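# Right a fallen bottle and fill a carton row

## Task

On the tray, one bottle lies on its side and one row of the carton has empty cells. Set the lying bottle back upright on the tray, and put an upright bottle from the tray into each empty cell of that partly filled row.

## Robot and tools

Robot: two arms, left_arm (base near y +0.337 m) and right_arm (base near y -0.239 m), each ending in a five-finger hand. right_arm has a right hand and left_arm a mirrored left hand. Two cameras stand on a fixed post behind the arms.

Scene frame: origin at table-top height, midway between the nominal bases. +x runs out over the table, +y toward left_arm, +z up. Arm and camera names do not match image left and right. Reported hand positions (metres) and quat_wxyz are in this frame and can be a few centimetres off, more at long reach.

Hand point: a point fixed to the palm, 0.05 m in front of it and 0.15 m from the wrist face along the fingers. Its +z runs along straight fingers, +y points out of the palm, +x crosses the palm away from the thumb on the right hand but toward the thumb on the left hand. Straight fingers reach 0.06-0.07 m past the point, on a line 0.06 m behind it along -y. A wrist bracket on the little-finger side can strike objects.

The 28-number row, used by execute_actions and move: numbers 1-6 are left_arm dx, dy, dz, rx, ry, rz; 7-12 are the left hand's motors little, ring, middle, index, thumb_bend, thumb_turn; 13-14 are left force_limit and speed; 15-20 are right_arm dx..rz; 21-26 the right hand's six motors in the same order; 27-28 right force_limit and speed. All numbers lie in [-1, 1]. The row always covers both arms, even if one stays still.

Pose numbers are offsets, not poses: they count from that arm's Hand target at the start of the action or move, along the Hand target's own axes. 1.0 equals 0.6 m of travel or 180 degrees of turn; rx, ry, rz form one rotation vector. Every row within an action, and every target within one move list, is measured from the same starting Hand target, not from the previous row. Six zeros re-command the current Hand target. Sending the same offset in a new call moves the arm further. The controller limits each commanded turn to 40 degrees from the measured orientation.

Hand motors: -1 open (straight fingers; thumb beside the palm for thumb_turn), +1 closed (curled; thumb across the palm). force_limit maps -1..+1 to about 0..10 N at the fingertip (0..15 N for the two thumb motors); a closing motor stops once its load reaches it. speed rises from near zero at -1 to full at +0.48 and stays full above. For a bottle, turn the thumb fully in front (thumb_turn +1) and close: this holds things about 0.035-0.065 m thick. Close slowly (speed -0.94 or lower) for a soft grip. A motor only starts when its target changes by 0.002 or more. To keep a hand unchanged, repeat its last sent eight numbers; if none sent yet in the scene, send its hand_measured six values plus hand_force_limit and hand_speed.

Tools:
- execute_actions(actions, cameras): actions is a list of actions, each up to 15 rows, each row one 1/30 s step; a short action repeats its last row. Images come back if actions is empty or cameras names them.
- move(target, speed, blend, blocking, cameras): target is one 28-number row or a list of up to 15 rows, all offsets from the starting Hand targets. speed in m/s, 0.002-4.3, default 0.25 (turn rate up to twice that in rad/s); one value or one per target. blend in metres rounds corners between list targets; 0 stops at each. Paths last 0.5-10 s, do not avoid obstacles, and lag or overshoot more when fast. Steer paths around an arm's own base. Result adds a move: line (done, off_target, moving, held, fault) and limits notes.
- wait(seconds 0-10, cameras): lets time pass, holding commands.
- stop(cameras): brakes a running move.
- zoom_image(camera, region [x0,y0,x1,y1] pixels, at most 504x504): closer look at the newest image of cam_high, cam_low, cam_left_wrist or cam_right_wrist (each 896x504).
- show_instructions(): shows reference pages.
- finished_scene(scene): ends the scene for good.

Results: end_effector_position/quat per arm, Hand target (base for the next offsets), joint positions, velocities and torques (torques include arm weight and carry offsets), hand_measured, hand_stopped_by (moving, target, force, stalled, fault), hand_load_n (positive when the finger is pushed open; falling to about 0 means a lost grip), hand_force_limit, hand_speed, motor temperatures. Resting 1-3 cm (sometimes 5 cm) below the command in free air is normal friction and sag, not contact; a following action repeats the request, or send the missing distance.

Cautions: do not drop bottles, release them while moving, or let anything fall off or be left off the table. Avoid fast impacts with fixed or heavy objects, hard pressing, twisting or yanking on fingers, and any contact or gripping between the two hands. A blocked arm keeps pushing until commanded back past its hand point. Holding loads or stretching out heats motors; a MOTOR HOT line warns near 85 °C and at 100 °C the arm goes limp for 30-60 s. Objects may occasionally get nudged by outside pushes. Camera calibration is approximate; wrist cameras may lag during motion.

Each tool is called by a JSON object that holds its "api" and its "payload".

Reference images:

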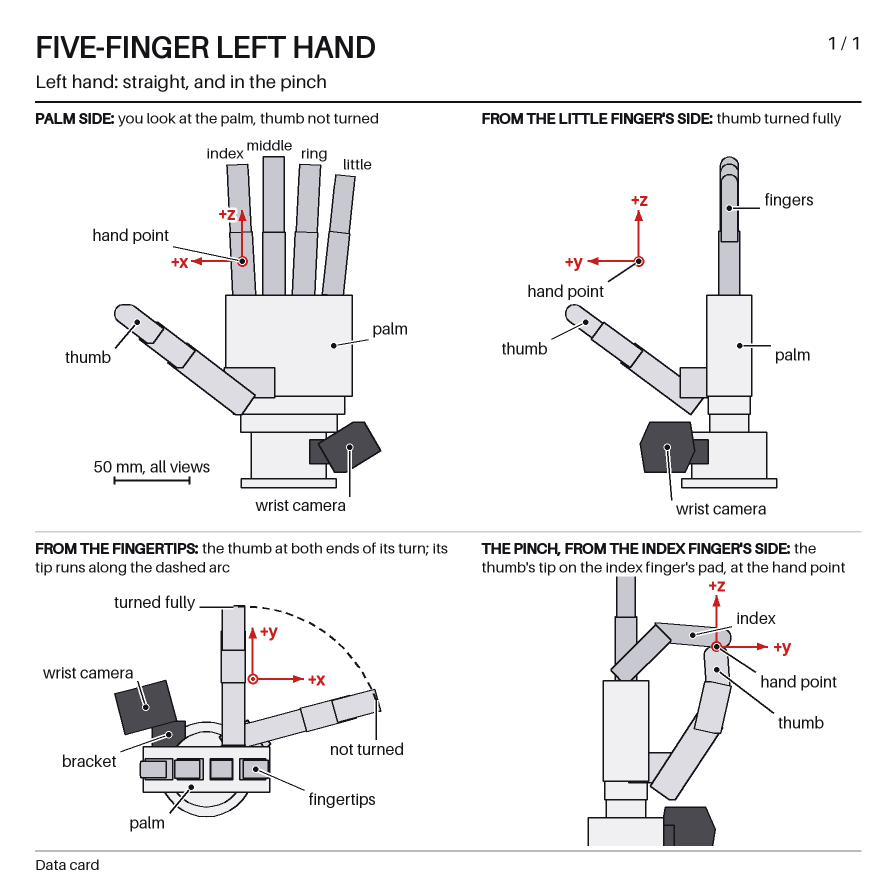

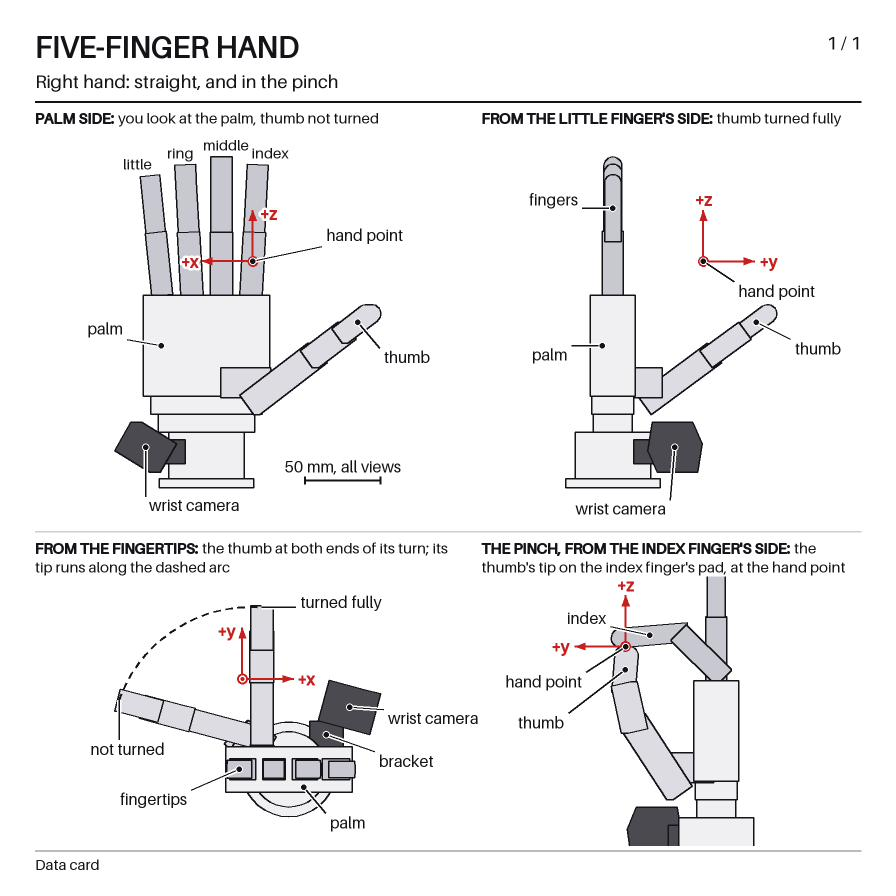

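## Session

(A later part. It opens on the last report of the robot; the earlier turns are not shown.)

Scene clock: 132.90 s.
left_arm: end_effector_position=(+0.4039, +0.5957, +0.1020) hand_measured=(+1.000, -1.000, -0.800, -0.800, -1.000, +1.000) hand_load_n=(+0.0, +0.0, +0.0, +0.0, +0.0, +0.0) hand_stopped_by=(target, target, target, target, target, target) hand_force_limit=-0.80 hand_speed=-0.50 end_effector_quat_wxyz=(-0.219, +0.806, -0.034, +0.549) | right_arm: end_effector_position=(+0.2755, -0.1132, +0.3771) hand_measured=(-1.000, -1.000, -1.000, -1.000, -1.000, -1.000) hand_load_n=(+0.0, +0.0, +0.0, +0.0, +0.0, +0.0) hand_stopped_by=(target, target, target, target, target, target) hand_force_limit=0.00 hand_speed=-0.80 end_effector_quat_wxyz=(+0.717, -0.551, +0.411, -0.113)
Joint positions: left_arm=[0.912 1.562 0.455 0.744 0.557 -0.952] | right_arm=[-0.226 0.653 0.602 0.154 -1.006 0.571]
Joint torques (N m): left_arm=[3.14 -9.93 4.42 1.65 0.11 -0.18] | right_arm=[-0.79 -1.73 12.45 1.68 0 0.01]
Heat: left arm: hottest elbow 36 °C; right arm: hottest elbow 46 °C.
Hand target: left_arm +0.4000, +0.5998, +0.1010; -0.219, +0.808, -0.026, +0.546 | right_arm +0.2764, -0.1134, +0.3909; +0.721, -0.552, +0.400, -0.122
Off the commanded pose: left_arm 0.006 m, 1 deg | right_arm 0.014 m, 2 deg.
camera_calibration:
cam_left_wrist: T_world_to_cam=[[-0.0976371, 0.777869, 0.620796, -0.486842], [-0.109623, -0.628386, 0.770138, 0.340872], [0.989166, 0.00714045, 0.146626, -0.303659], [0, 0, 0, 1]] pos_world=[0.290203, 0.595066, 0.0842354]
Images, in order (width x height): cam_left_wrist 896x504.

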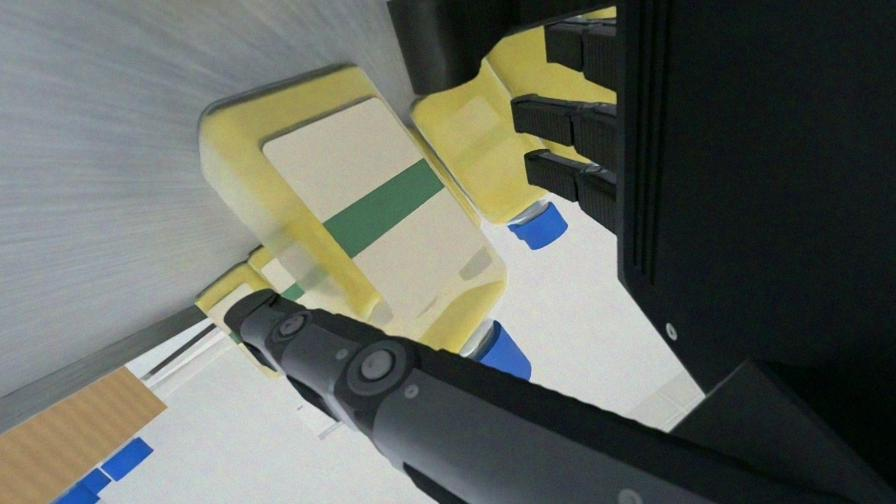

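{"api": "move", "payload": {"target": [[0,0,-0.067,0,0,0,1,-1,-0.8,-0.8,-1,1,-0.8,-0.5,0,0,0,0,0,0,-1,-1,-1,-1,-1,-1,0,-0.8],[0,-0.12,-0.22,0,0,0,1,-1,-0.8,-0.8,-1,1,-0.8,-0.5,0,0,0,0,0,0,-1,-1,-1,-1,-1,-1,0,-0.8]], "speed": 0.1, "blend": 0.01, "cameras": ["cam_high","cam_low","cam_left_wrist"]}}

{"api": "zoom_image", "payload": {"camera": "cam_high", "region": [420, 20, 570, 140]}}

{"api": "zoom_image", "payload": {"camera": "cam_low", "region": [350, 120, 500, 220]}}

Scene clock: 141.77 s.
left_arm: end_effector_position=(+0.2680, +0.6082, +0.1529) hand_measured=(+1.000, -1.000, -0.800, -0.800, -1.000, +1.000) hand_load_n=(+0.0, +0.0, +0.0, +0.0, +0.0, +0.0) hand_stopped_by=(target, target, target, target, target, target) hand_force_limit=-0.80 hand_speed=-0.50 end_effector_quat_wxyz=(-0.197, +0.815, -0.012, +0.544) | right_arm: end_effector_position=(+0.2755, -0.1132, +0.3771) hand_measured=(-1.000, -1.000, -1.000, -1.000, -1.000, -1.000) hand_load_n=(+0.0, +0.0, +0.0, +0.0, +0.0, -0.5) hand_stopped_by=(target, target, target, target, target, target) hand_force_limit=0.00 hand_speed=-0.80 end_effector_quat_wxyz=(+0.717, -0.551, +0.411, -0.113)
Joint positions: left_arm=[1.338 1.21 0.414 0.21 0.932 -0.719] | right_arm=[-0.226 0.653 0.602 0.154 -1.006 0.571]
Joint torques (N m): left_arm=[2.84 -6.3 8.76 1.18 0.54 0.02] | right_arm=[-0.79 -2.02 12.49 1.65 -0.01 0.02]
Heat: left arm: hottest elbow 36 °C; right arm: hottest elbow 46 °C.
Hand target: left_arm +0.2679, +0.6219, +0.1692; -0.219, +0.808, -0.026, +0.546 | right_arm +0.2764, -0.1134, +0.3909; +0.721, -0.552, +0.400, -0.122
Off the commanded pose: left_arm 0.021 m, 3 deg | right_arm 0.014 m, 2 deg.
move: off_target (left_arm, right_arm)
camera_calibration:
cam_left_wrist: T_world_to_cam=[[-0.103025, 0.814178, 0.571401, -0.554515], [-0.0927603, -0.579819, 0.809448, 0.254554], [0.990344, 0.0303899, 0.135259, -0.189545], [0, 0, 0, 1]] pos_world=[0.154198, 0.604829, 0.13644]
Images, in order (width x height): cam_high 896x504, cam_low 896x504, cam_left_wrist 896x504.

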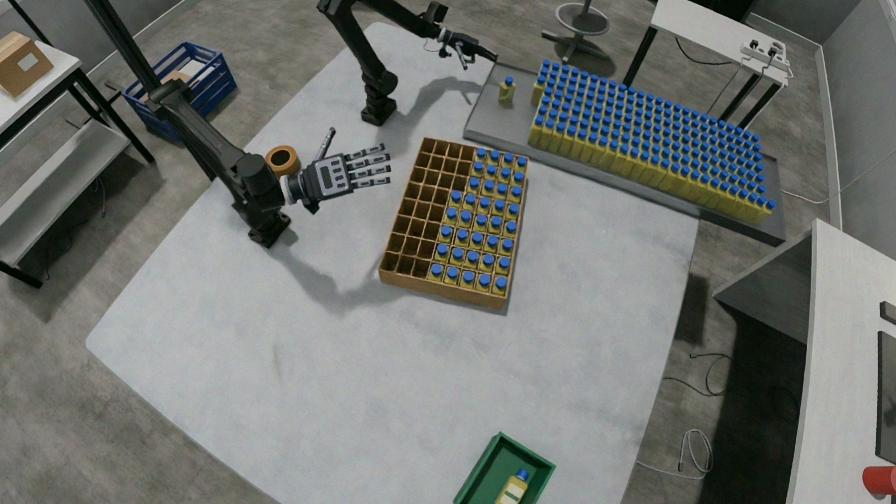

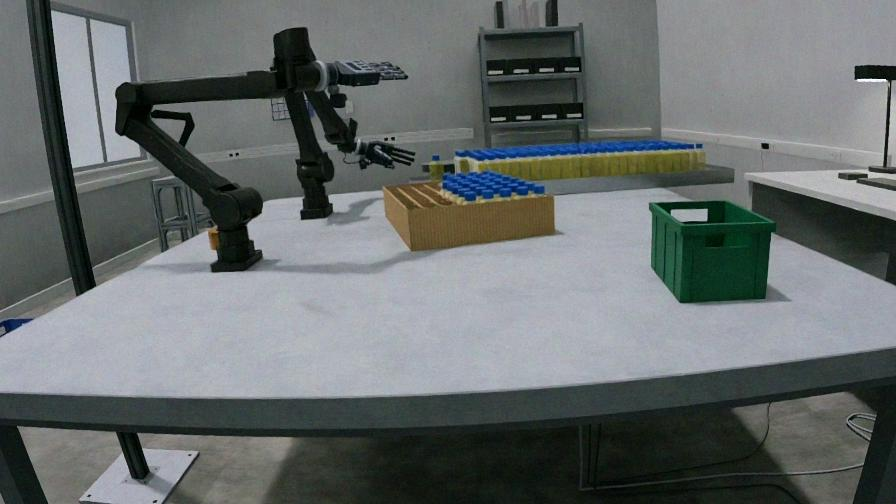

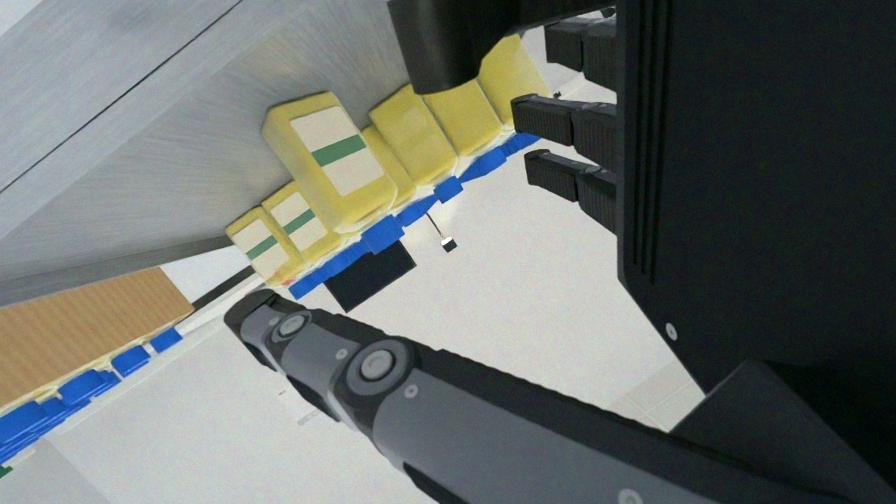

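Scaled by 3.360 from the camera's 896x504 image, which has a finer 1280x720 frame.

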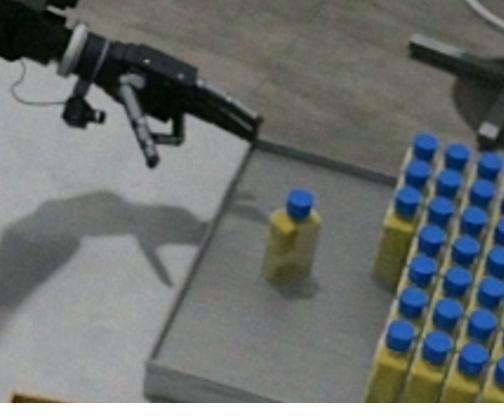

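Scaled by 3.360 from the camera's 896x504 image, which has a finer 1280x720 frame.

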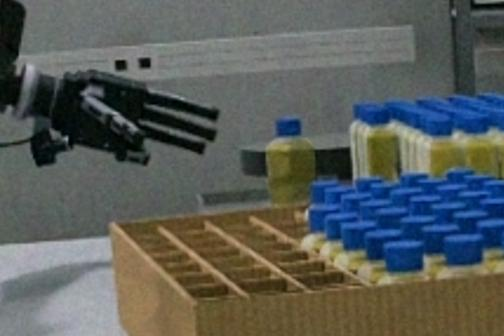

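{"api": "move", "payload": {"target": [[0.318,0.1072,-0.0508,0,0,0,1,0.5,-0.6,-0.6,-0.9,1,-0.8,0,0,0,0,0,0,0,-1,-1,-1,-1,-1,-1,0,-0.8],[0.4839,0.21,0.0197,-0.3715,0.3168,0.5529,1,1,-0.1,-0.1,-0.7,1,-0.8,0,0,0,0,0,0,0,-1,-1,-1,-1,-1,-1,0,-0.8]], "speed": [0.2,0.3], "cameras": ["cam_high","cam_left_wrist"]}}

Scene clock: 166.63 s.
left_arm: end_effector_position=(+0.4122, +0.4286, +0.3585) hand_measured=(+1.000, +1.000, -0.100, -0.100, -0.700, +1.000) hand_load_n=(+0.0, +0.0, +0.0, +0.0, +0.0, +0.0) hand_stopped_by=(target, target, target, target, target, target) hand_force_limit=-0.80 hand_speed=0.00 end_effector_quat_wxyz=(+0.124, -0.229, +0.894, -0.364) | right_arm: end_effector_position=(+0.2755, -0.1132, +0.3771) hand_measured=(-1.000, -1.000, -1.000, -1.000, -1.000, -1.000) hand_load_n=(+0.0, +0.0, +0.0, +0.0, +0.0, +0.0) hand_stopped_by=(target, target, target, target, target, target) hand_force_limit=0.00 hand_speed=-0.80 end_effector_quat_wxyz=(+0.717, -0.551, +0.411, -0.113)
Joint positions: left_arm=[0.446 1.428 1.647 -1.669 0.781 1.477] | right_arm=[-0.226 0.653 0.602 0.154 -1.006 0.571]
Joint torques (N m): left_arm=[2.02 -10.11 10.55 0.25 0.46 0.05] | right_arm=[-0.73 -1.85 12.57 1.65 0 0.02]
Heat: left arm: hottest elbow 37 °C; right arm: hottest elbow 47 °C.
Hand target: left_arm +0.4200, +0.4303, +0.3702; +0.079, -0.192, +0.904, -0.374 | right_arm +0.2764, -0.1134, +0.3909; +0.721, -0.552, +0.400, -0.122
Off the commanded pose: left_arm 0.014 m, 7 deg | right_arm 0.014 m, 2 deg.
joint sent to its limit (left arm) — joint 4 (wrist pitch), lower limit. The joint targets are off in orientation, not in position.
move: off_target (left_arm, right_arm); target 2's new numbers were sent with left_arm's hand 0.014 m and 7 deg from that target
camera_calibration:
cam_left_wrist: T_world_to_cam=[[0.0616229, -0.725021, 0.685964, 0.0398883], [-0.986073, 0.0621457, 0.154267, 0.325367], [-0.154477, -0.685917, -0.711094, 0.727626], [0, 0, 0, 1]] pos_world=[0.430778, 0.507791, 0.439855]
Images, in order (width x height): cam_high 896x504, cam_left_wrist 896x504.

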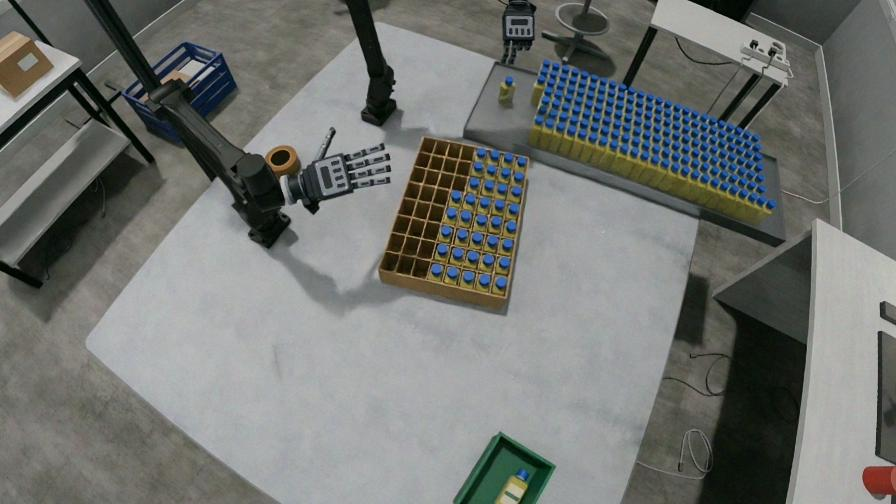

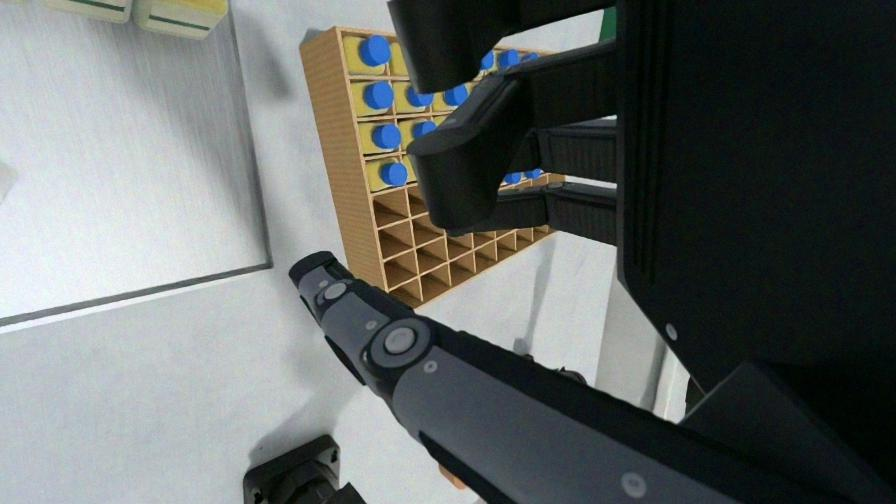

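{"api": "move", "payload": {"target": [-0.2055,0.0736,0.1857,0,0,0,1,1,-0.1,-0.1,-0.7,1,-0.8,0,0,0,0,0,0,0,-1,-1,-1,-1,-1,-1,0,-0.8], "speed": 0.15, "cameras": ["cam_high","cam_left_wrist"]}}

{"api": "zoom_image", "payload": {"camera": "cam_high", "region": [450, 0, 630, 144]}}

Scene clock: 174.60 s.
left_arm: end_effector_position=(+0.5369, +0.4387, +0.2500) hand_measured=(+1.000, +1.000, -0.100, -0.100, -0.700, +1.000) hand_load_n=(+0.0, +0.0, +0.0, +0.0, +0.0, +0.0) hand_stopped_by=(target, target, target, target, target, target) hand_force_limit=-0.80 hand_speed=0.00 end_effector_quat_wxyz=(+0.062, -0.209, +0.901, -0.376) | right_arm: end_effector_position=(+0.2755, -0.1132, +0.3771) hand_measured=(-1.000, -1.000, -1.000, -1.000, -1.000, -1.000) hand_load_n=(+0.0, +0.0, -0.5, +0.0, +0.0, -0.5) hand_stopped_by=(target, target, target, target, target, target) hand_force_limit=0.00 hand_speed=-0.80 end_effector_quat_wxyz=(+0.717, -0.551, +0.411, -0.113)
Joint positions: left_arm=[0.358 1.812 1.827 -1.564 0.781 1.477] | right_arm=[-0.226 0.653 0.602 0.154 -1.006 0.571]
Joint torques (N m): left_arm=[1.03 -17.14 10.58 0.75 0.69 -0.06] | right_arm=[-0.79 -2.08 12.45 1.68 0 0.01]
Heat: left arm: hottest elbow 37 °C; right arm: hottest elbow 47 °C.
Hand target: left_arm +0.5519, +0.4369, +0.2602; +0.079, -0.192, +0.904, -0.374 | right_arm +0.2764, -0.1134, +0.3909; +0.721, -0.552, +0.400, -0.122
Off the commanded pose: left_arm 0.018 m, 3 deg | right_arm 0.014 m, 2 deg.
move: off_target (left_arm, right_arm)
camera_calibration:
cam_left_wrist: T_world_to_cam=[[0.0628644, -0.702409, 0.708992, 0.0976894], [-0.958504, 0.155434, 0.238978, 0.387505], [-0.278062, -0.694595, -0.66349, 0.734966], [0, 0, 0, 1]] pos_world=[0.56965, 0.518891, 0.325777]
Images, in order (width x height): cam_high 896x504, cam_left_wrist 896x504.

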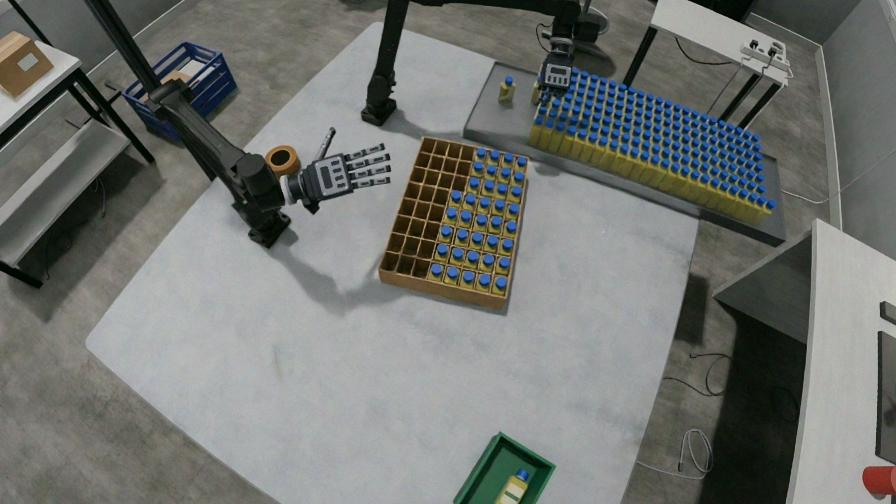

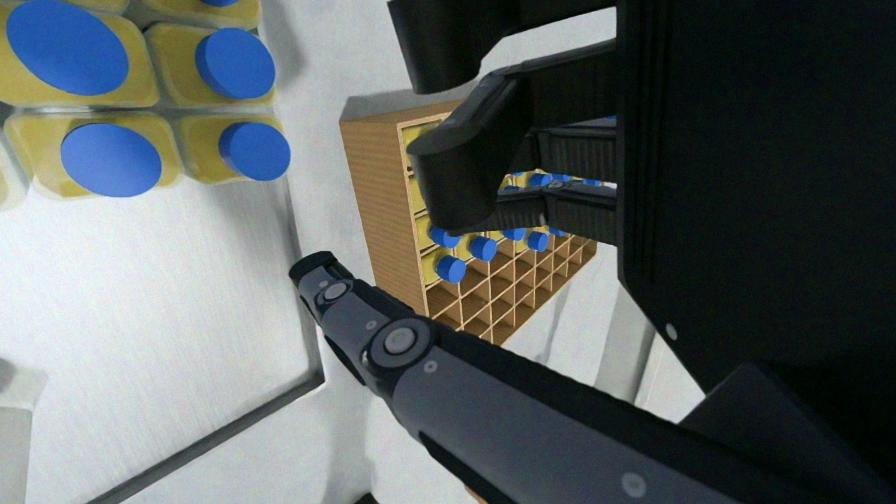

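Scaled by 2.800 from the camera's 896x504 image, which has a finer 1280x720 frame.

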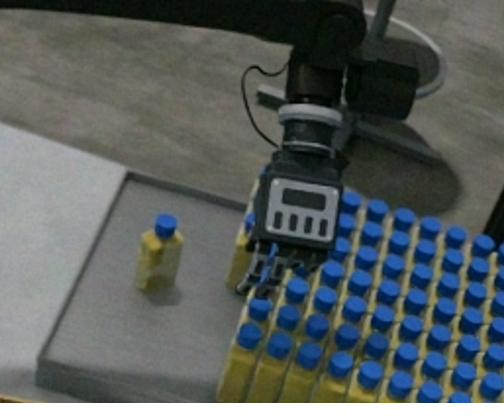

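{"api": "move", "payload": {"target": [-0.0195,0.0727,0.0692,0,0,0,1,1,-0.1,-0.1,-0.7,1,-0.8,0,0,0,0,0,0,0,-1,-1,-1,-1,-1,-1,0,-0.8], "speed": 0.1, "cameras": ["cam_high","cam_left_wrist"]}}

{"api": "zoom_image", "payload": {"camera": "cam_high", "region": [480, 50, 600, 146]}}

Scene clock: 187.20 s.
left_arm: end_effector_position=(+0.5556, +0.4460, +0.2093) hand_measured=(+1.000, +1.000, -0.100, -0.100, -0.700, +1.000) hand_load_n=(+0.0, +0.0, +0.0, +0.0, +0.0, +0.0) hand_stopped_by=(target, target, target, target, target, target) hand_force_limit=-0.80 hand_speed=0.00 end_effector_quat_wxyz=(+0.080, -0.201, +0.902, -0.373) | right_arm: end_effector_position=(+0.2755, -0.1132, +0.3771) hand_measured=(-1.000, -1.000, -1.000, -1.000, -1.000, -1.000) hand_load_n=(+0.0, +0.0, +0.0, +0.0, +0.0, -0.5) hand_stopped_by=(target, target, target, target, target, target) hand_force_limit=0.00 hand_speed=-0.80 end_effector_quat_wxyz=(+0.717, -0.551, +0.411, -0.113)
Joint positions: left_arm=[0.358 1.844 1.768 -1.434 0.781 1.477] | right_arm=[-0.226 0.653 0.602 0.154 -1.006 0.571]
Joint torques (N m): left_arm=[1.67 -17.79 7.36 0.96 0.66 0] | right_arm=[-0.79 -1.85 12.46 1.61 0 0.01]
Heat: left arm: hottest elbow 38 °C; right arm: hottest elbow 47 °C.
Hand target: left_arm +0.5620, +0.4430, +0.1998; +0.079, -0.192, +0.904, -0.374 | right_arm +0.2764, -0.1134, +0.3909; +0.721, -0.552, +0.400, -0.122
Off the commanded pose: left_arm 0.012 m, 1 deg | right_arm 0.014 m, 2 deg.
move: off_target (left_arm, right_arm)
camera_calibration:
cam_left_wrist: T_world_to_cam=[[0.0365641, -0.712605, 0.700612, 0.151263], [-0.966812, 0.15217, 0.205231, 0.427092], [-0.252861, -0.684864, -0.683391, 0.704046], [0, 0, 0, 1]] pos_world=[0.585413, 0.524976, 0.287509]
Images, in order (width x height): cam_high 896x504, cam_left_wrist 896x504.

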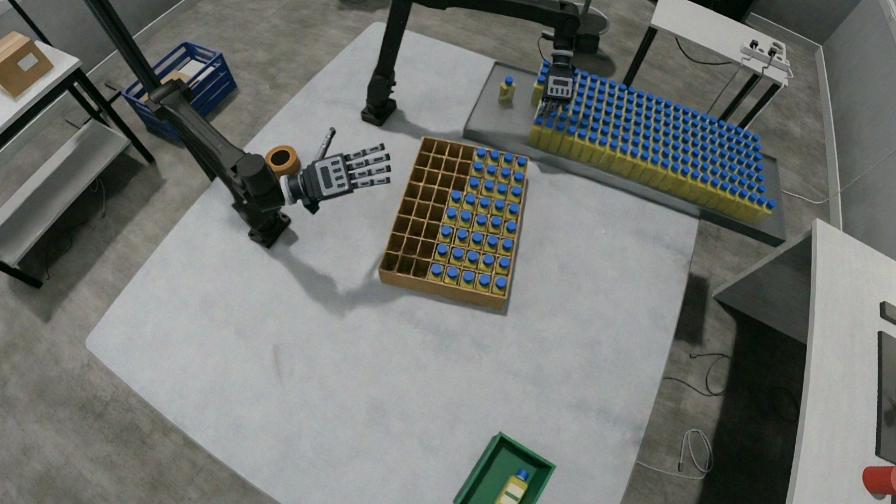

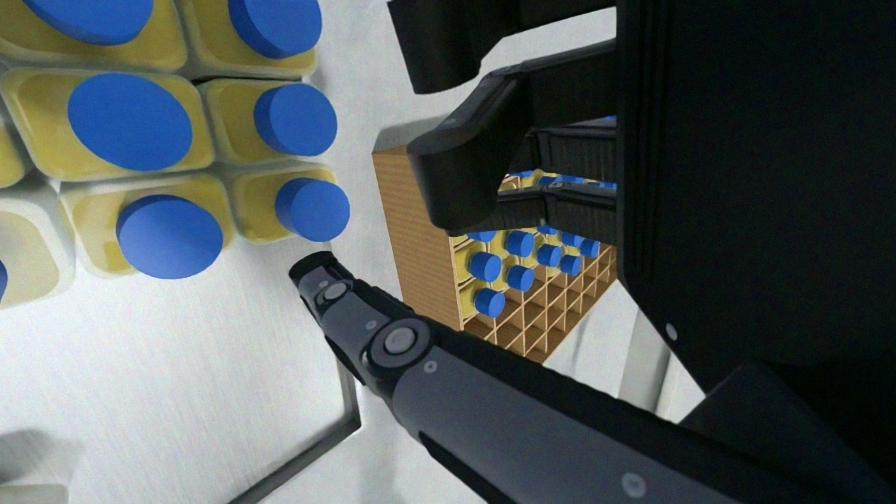

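Scaled by 4.200 from the camera's 896x504 image, which has a finer 1280x720 frame.

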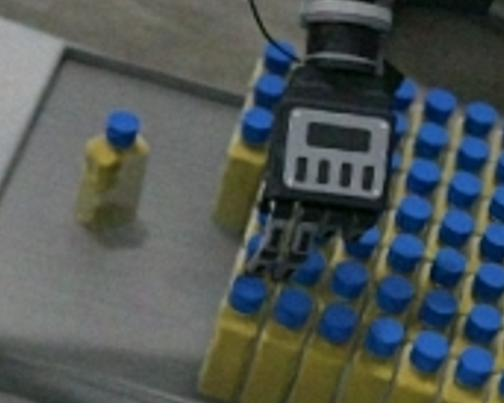

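{"api": "move", "payload": {"target": [-0.0089,0.0233,0.0328,0,0,0,1,1,-0.1,-0.1,-0.7,1,-0.8,0,0,0,0,0,0,0,-1,-1,-1,-1,-1,-1,0,-0.8], "speed": 0.08, "cameras": ["cam_high","cam_left_wrist"]}}

{"api": "zoom_image", "payload": {"camera": "cam_high", "region": [480, 50, 600, 146]}}

Scene clock: 192.57 s.
left_arm: end_effector_position=(+0.5626, +0.4476, +0.1894) hand_measured=(+1.000, +1.000, -0.100, -0.100, -0.700, +1.000) hand_load_n=(+0.0, +0.0, +0.0, +0.0, +0.0, +0.0) hand_stopped_by=(target, target, target, target, target, target) hand_force_limit=-0.80 hand_speed=0.00 end_effector_quat_wxyz=(+0.087, -0.198, +0.903, -0.372) | right_arm: end_effector_position=(+0.2755, -0.1132, +0.3771) hand_measured=(-1.000, -1.000, -1.000, -1.000, -1.000, -1.000) hand_load_n=(+0.0, +0.0, +0.0, +0.0, +0.0, -0.5) hand_stopped_by=(target, target, target, target, target, target) hand_force_limit=0.00 hand_speed=-0.80 end_effector_quat_wxyz=(+0.717, -0.551, +0.411, -0.113)
Joint positions: left_arm=[0.356 1.859 1.739 -1.375 0.781 1.477] | right_arm=[-0.226 0.653 0.602 0.154 -1.006 0.571]
Joint torques (N m): left_arm=[0.97 -17.03 7.25 1.05 0.69 -0.09] | right_arm=[-0.62 -2.14 12.51 1.66 -0.01 0.02]
Heat: left arm: hottest elbow 38 °C; right arm: hottest elbow 47 °C.
Hand target: left_arm +0.5685, +0.4415, +0.1762; +0.079, -0.192, +0.904, -0.374 | right_arm +0.2764, -0.1134, +0.3909; +0.721, -0.552, +0.400, -0.122
Off the commanded pose: left_arm 0.016 m, 1 deg | right_arm 0.014 m, 2 deg.
move: off_target (left_arm, right_arm)
camera_calibration:
cam_left_wrist: T_world_to_cam=[[0.0260512, -0.716263, 0.697344, 0.174281], [-0.969133, 0.15298, 0.193335, 0.440986], [-0.245158, -0.680856, -0.690168, 0.6884], [0, 0, 0, 1]] pos_world=[0.591601, 0.52607, 0.26832]
Images, in order (width x height): cam_high 896x504, cam_left_wrist 896x504.

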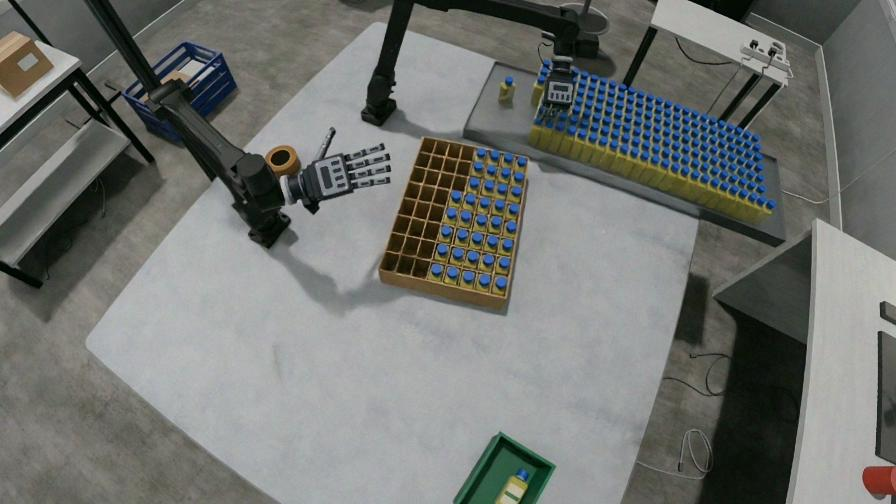

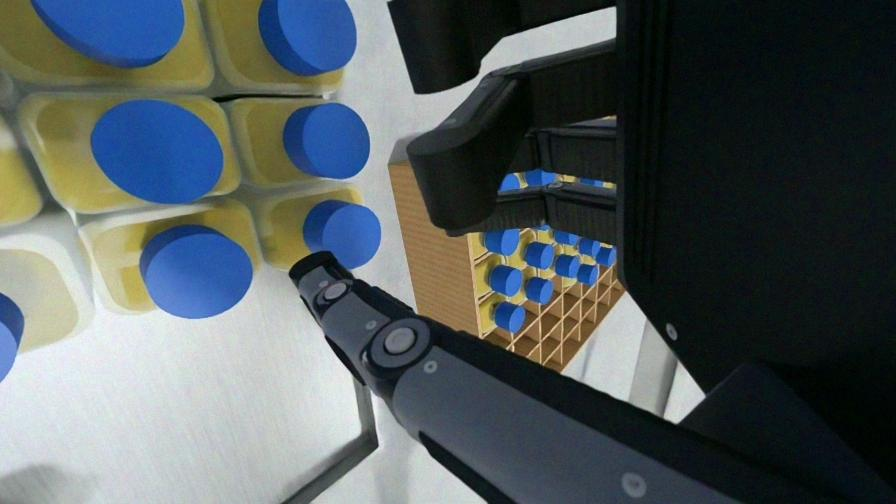

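Scaled by 4.200 from the camera's 896x504 image, which has a finer 1280x720 frame.

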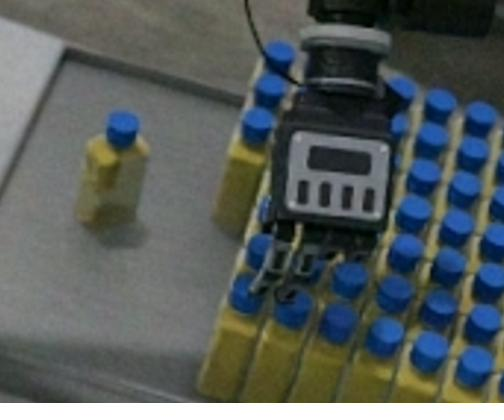

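{"api": "move", "payload": {"target": [0.0042,0.0328,0.0431,0,0,0,1,1,-0.1,-0.1,-0.7,1,-0.8,0,0,0,0,0,0,0,-1,-1,-1,-1,-1,-1,0,-0.8], "speed": 0.08, "cameras": ["cam_high","cam_left_wrist"]}}

{"api": "zoom_image", "payload": {"camera": "cam_high", "region": [480, 50, 600, 146]}}

Scene clock: 201.47 s.
left_arm: end_effector_position=(+0.5633, +0.4433, +0.1572) hand_measured=(+1.000, +1.000, -0.100, -0.100, -0.700, +1.000) hand_load_n=(+0.0, +0.0, +0.0, +0.0, +0.0, +0.0) hand_stopped_by=(target, target, target, target, target, target) hand_force_limit=-0.80 hand_speed=0.00 end_effector_quat_wxyz=(+0.089, -0.193, +0.904, -0.372) | right_arm: end_effector_position=(+0.2755, -0.1132, +0.3771) hand_measured=(-1.000, -1.000, -1.000, -1.000, -1.000, -1.000) hand_load_n=(+0.0, -0.5, -0.5, +0.0, +0.0, -0.5) hand_stopped_by=(target, target, target, target, target, target) hand_force_limit=0.00 hand_speed=-0.80 end_effector_quat_wxyz=(+0.717, -0.551, +0.411, -0.113)
Joint positions: left_arm=[0.348 1.868 1.666 -1.286 0.781 1.477] | right_arm=[-0.226 0.653 0.602 0.154 -1.006 0.571]
Joint torques (N m): left_arm=[1.55 -16.85 7.17 0.99 0.67 -0.2] | right_arm=[-0.67 -1.9 12.49 1.63 0 0.02]
Heat: left arm: hottest elbow 38 °C; right arm: hottest elbow 47 °C.
Hand target: left_arm +0.5680, +0.4365, +0.1441; +0.079, -0.192, +0.904, -0.374 | right_arm +0.2764, -0.1134, +0.3909; +0.721, -0.552, +0.400, -0.122
Off the commanded pose: left_arm 0.016 m, 1 deg | right_arm 0.014 m, 2 deg.
move: off_target (left_arm, right_arm)
camera_calibration:
cam_left_wrist: T_world_to_cam=[[0.0155347, -0.718316, 0.695543, 0.200788], [-0.969306, 0.159886, 0.18677, 0.446585], [-0.245367, -0.677095, -0.693784, 0.662442], [0, 0, 0, 1]] pos_world=[0.5923, 0.521364, 0.236526]
Images, in order (width x height): cam_high 896x504, cam_left_wrist 896x504.

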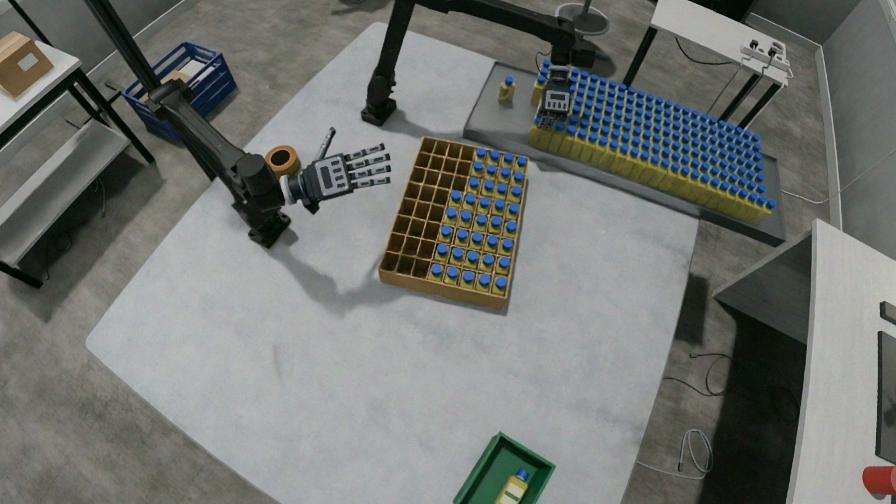

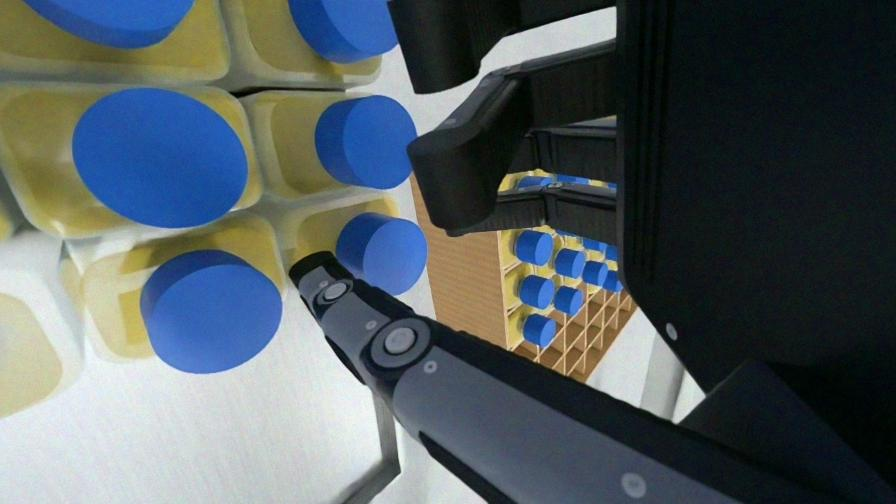

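Scaled by 4.200 from the camera's 896x504 image, which has a finer 1280x720 frame.

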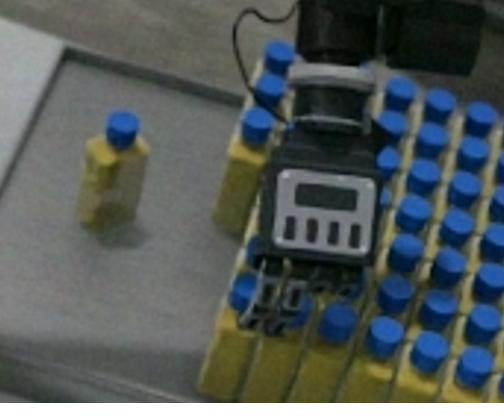

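{"api": "zoom_image", "payload": {"camera": "cam_high", "region": [520, 90, 580, 138]}}

{"api": "zoom_image", "payload": {"camera": "cam_left_wrist", "region": [200, 120, 620, 400]}}

Scaled by 8.400 from the camera's 896x504 image, which has a finer 1280x720 frame.

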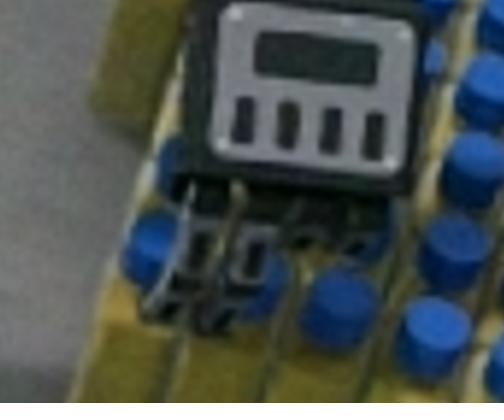

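Scaled by 1.200 from the camera's 896x504 image, which has a finer 1280x720 frame.

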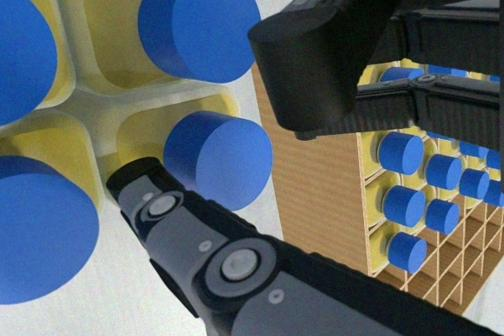

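{"api": "execute_actions", "payload": {"actions": [[[0,0,0,0,0,0,1,1,0.5,0.5,-0.7,1,-0.4,-0.9,0,0,0,0,0,0,-1,-1,-1,-1,-1,-1,0,-0.8]]], "cameras": ["cam_left_wrist"]}}

Scene clock: 212.67 s.
left_arm: end_effector_position=(+0.5635, +0.4420, +0.1572) hand_measured=(+1.000, +1.000, +0.500, +0.500, -0.700, +1.000) hand_load_n=(+0.0, +0.0, +0.0, +0.0, +0.0, +0.0) hand_stopped_by=(target, target, target, target, target, target) hand_force_limit=-0.40 hand_speed=-0.90 end_effector_quat_wxyz=(+0.088, -0.192, +0.904, -0.372) | right_arm: end_effector_position=(+0.2755, -0.1132, +0.3771) hand_measured=(-1.000, -1.000, -1.000, -1.000, -1.000, -1.000) hand_load_n=(+0.0, +0.0, +0.0, +0.0, +0.0, -0.5) hand_stopped_by=(target, target, target, target, target, target) hand_force_limit=0.00 hand_speed=-0.80 end_effector_quat_wxyz=(+0.717, -0.551, +0.411, -0.113)
Joint positions: left_arm=[0.346 1.868 1.666 -1.286 0.781 1.477] | right_arm=[-0.226 0.653 0.602 0.154 -1.006 0.571]
Joint torques (N m): left_arm=[1.49 -16.85 7.23 1.02 0.65 -0.2] | right_arm=[-0.67 -1.9 12.52 1.65 0 0.01]
Heat: left arm: hottest elbow 38 °C; right arm: hottest elbow 47 °C.
Hand target: left_arm +0.5680, +0.4364, +0.1441; +0.079, -0.192, +0.904, -0.374 | right_arm +0.2764, -0.1134, +0.3909; +0.721, -0.552, +0.400, -0.122
Off the commanded pose: left_arm 0.015 m, 1 deg | right_arm 0.014 m, 2 deg.
camera_calibration:
cam_left_wrist: T_world_to_cam=[[0.0138963, -0.71836, 0.695533, 0.200844], [-0.968927, 0.162126, 0.186806, 0.445785], [-0.246958, -0.676516, -0.693785, 0.662302], [0, 0, 0, 1]] pos_world=[0.592702, 0.520062, 0.236526]
Images, in order (width x height): cam_left_wrist 896x504.

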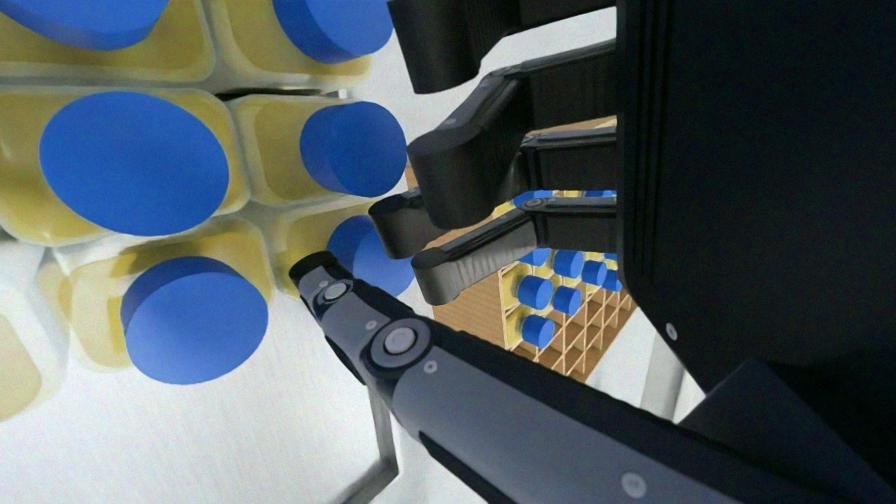

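{"api": "execute_actions", "payload": {"actions": [[[0,0,0,0,0,0,1,1,-0.1,-0.1,-0.7,1,-0.8,0,0,0,0,0,0,0,-1,-1,-1,-1,-1,-1,0,-0.8]]]}}

{"api": "move", "payload": {"target": [[0.0156,-0.0409,-0.0203,0,0,0,1,1,-0.1,-0.1,-0.7,1,-0.8,0,0,0,0,0,0,0,-1,-1,-1,-1,-1,-1,0,-0.8],[0.0156,0.0,0.0206,0,0,0,1,1,-0.1,-0.1,-0.7,1,-0.8,0,0,0,0,0,0,0,-1,-1,-1,-1,-1,-1,0,-0.8]], "speed": 0.08, "cameras": ["cam_high","cam_left_wrist"]}}

{"api": "zoom_image", "payload": {"camera": "cam_high", "region": [520, 90, 580, 138]}}

Scene clock: 230.73 s.
left_arm: end_effector_position=(+0.5656, +0.4398, +0.1713) hand_measured=(+1.000, +1.000, -0.100, -0.100, -0.700, +1.000) hand_load_n=(+0.0, +0.0, -1.0, +0.0, +0.0, +0.0) hand_stopped_by=(target, target, target, target, target, target) hand_force_limit=-0.80 hand_speed=0.00 end_effector_quat_wxyz=(+0.100, -0.187, +0.902, -0.377) | right_arm: end_effector_position=(+0.2755, -0.1132, +0.3771) hand_measured=(-1.000, -1.000, -1.000, -1.000, -1.000, -1.000) hand_load_n=(+0.0, +0.0, +0.0, +0.0, +0.0, +0.0) hand_stopped_by=(target, target, target, target, target, target) hand_force_limit=0.00 hand_speed=-0.80 end_effector_quat_wxyz=(+0.717, -0.551, +0.411, -0.113)
Joint positions: left_arm=[0.346 1.847 1.671 -1.284 0.795 1.473] | right_arm=[-0.226 0.653 0.602 0.154 -1.006 0.571]
Joint torques (N m): left_arm=[1.79 -14.92 6.61 1.01 0.15 -0.12] | right_arm=[-0.67 -2.02 12.53 1.69 -0.01 0.01]
Heat: left arm: hottest shoulder 38 °C; right arm: hottest elbow 48 °C.
Hand target: left_arm +0.5679, +0.4365, +0.1438; +0.079, -0.192, +0.904, -0.374 | right_arm +0.2764, -0.1134, +0.3909; +0.721, -0.552, +0.400, -0.122
Off the commanded pose: left_arm 0.028 m, 2 deg | right_arm 0.014 m, 2 deg.

Scene clock: 232.33 s.
left_arm: end_effector_position=(+0.5673, +0.4196, +0.1649) hand_measured=(+1.000, +1.000, -0.100, -0.100, -0.700, +1.000) hand_load_n=(+0.0, +0.0, +0.0, +0.0, +0.0, +0.0) hand_stopped_by=(target, target, target, target, target, target) hand_force_limit=-0.80 hand_speed=0.00 end_effector_quat_wxyz=(+0.098, -0.179, +0.900, -0.386) | right_arm: end_effector_position=(+0.2755, -0.1132, +0.3771) hand_measured=(-1.000, -1.000, -1.000, -1.000, -1.000, -1.000) hand_load_n=(+0.0, +0.0, +0.0, +0.0, +0.0, +0.0) hand_stopped_by=(target, target, target, target, target, target) hand_force_limit=0.00 hand_speed=-0.80 end_effector_quat_wxyz=(+0.717, -0.551, +0.411, -0.113)
Joint positions: left_arm=[0.317 1.839 1.637 -1.244 0.812 1.453] | right_arm=[-0.226 0.653 0.602 0.154 -1.006 0.571]
Joint torques (N m): left_arm=[2.32 -16.15 5.34 1.22 -0.51 -0.13] | right_arm=[-0.85 -1.61 12.46 1.63 0 0.01]
Heat: left arm: hottest shoulder 38 °C; right arm: hottest elbow 48 °C.
Hand target: left_arm +0.5630, +0.4246, +0.1352; +0.079, -0.192, +0.904, -0.374 | right_arm +0.2764, -0.1134, +0.3909; +0.721, -0.552, +0.400, -0.122
Off the commanded pose: left_arm 0.031 m, 3 deg | right_arm 0.014 m, 2 deg.
move: off_target (left_arm, right_arm)
camera_calibration:
cam_left_wrist: T_world_to_cam=[[-0.0215484, -0.702608, 0.711251, 0.190201], [-0.971914, 0.181478, 0.149827, 0.451264], [-0.234346, -0.688047, -0.686785, 0.649862], [0, 0, 0, 1]] pos_world=[0.594981, 0.498877, 0.243424]
Images, in order (width x height): cam_high 896x504, cam_left_wrist 896x504.

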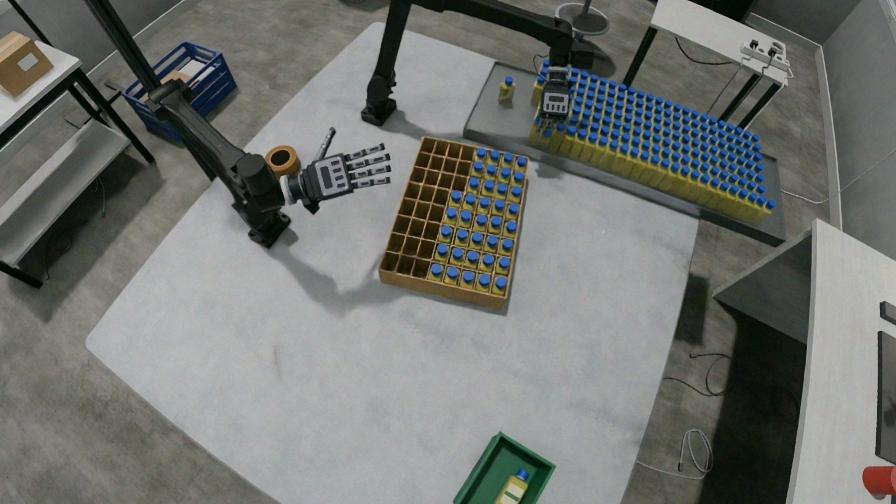

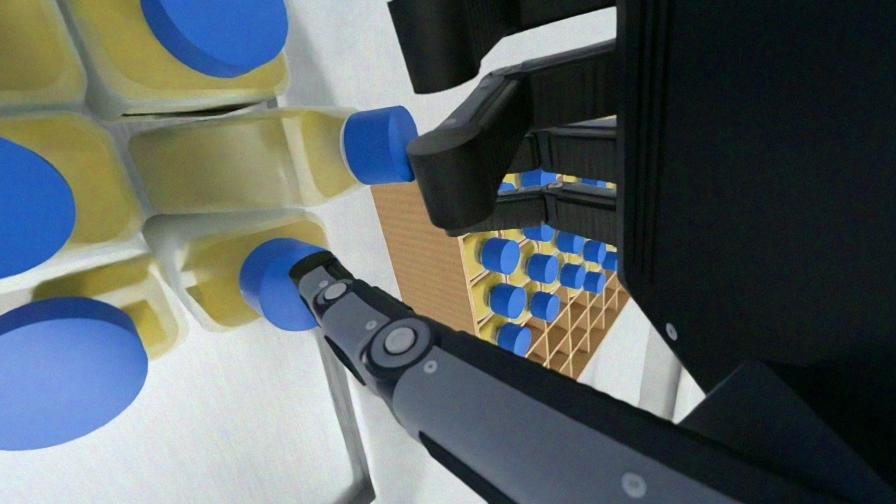

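Scaled by 8.400 from the camera's 896x504 image, which has a finer 1280x720 frame.

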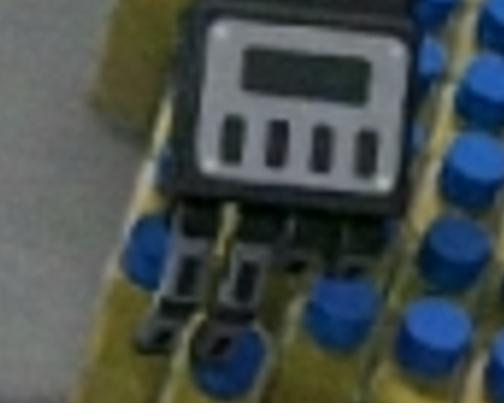

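{"api": "zoom_image", "payload": {"camera": "cam_left_wrist", "region": [100, 80, 520, 340]}}

{"api": "zoom_image", "payload": {"camera": "cam_high", "region": [525, 100, 565, 140]}}

Scaled by 1.200 from the camera's 896x504 image, which has a finer 1280x720 frame.

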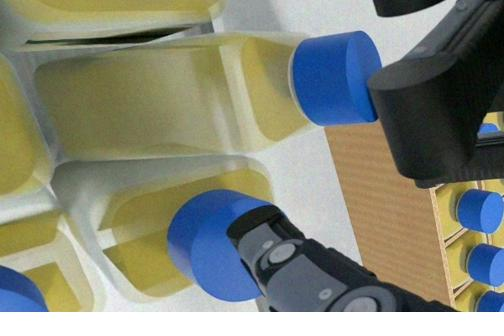

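Scaled by 12.600 from the camera's 896x504 image, which has a finer 1280x720 frame.

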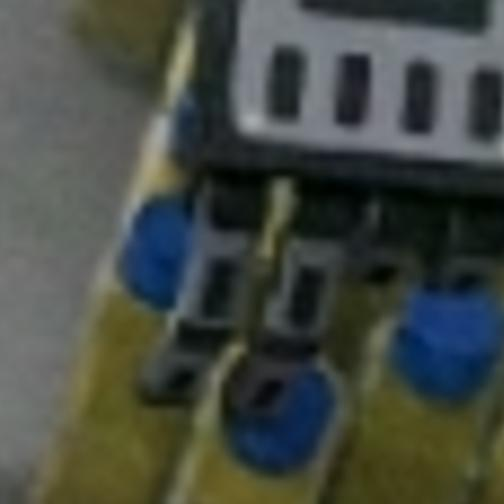

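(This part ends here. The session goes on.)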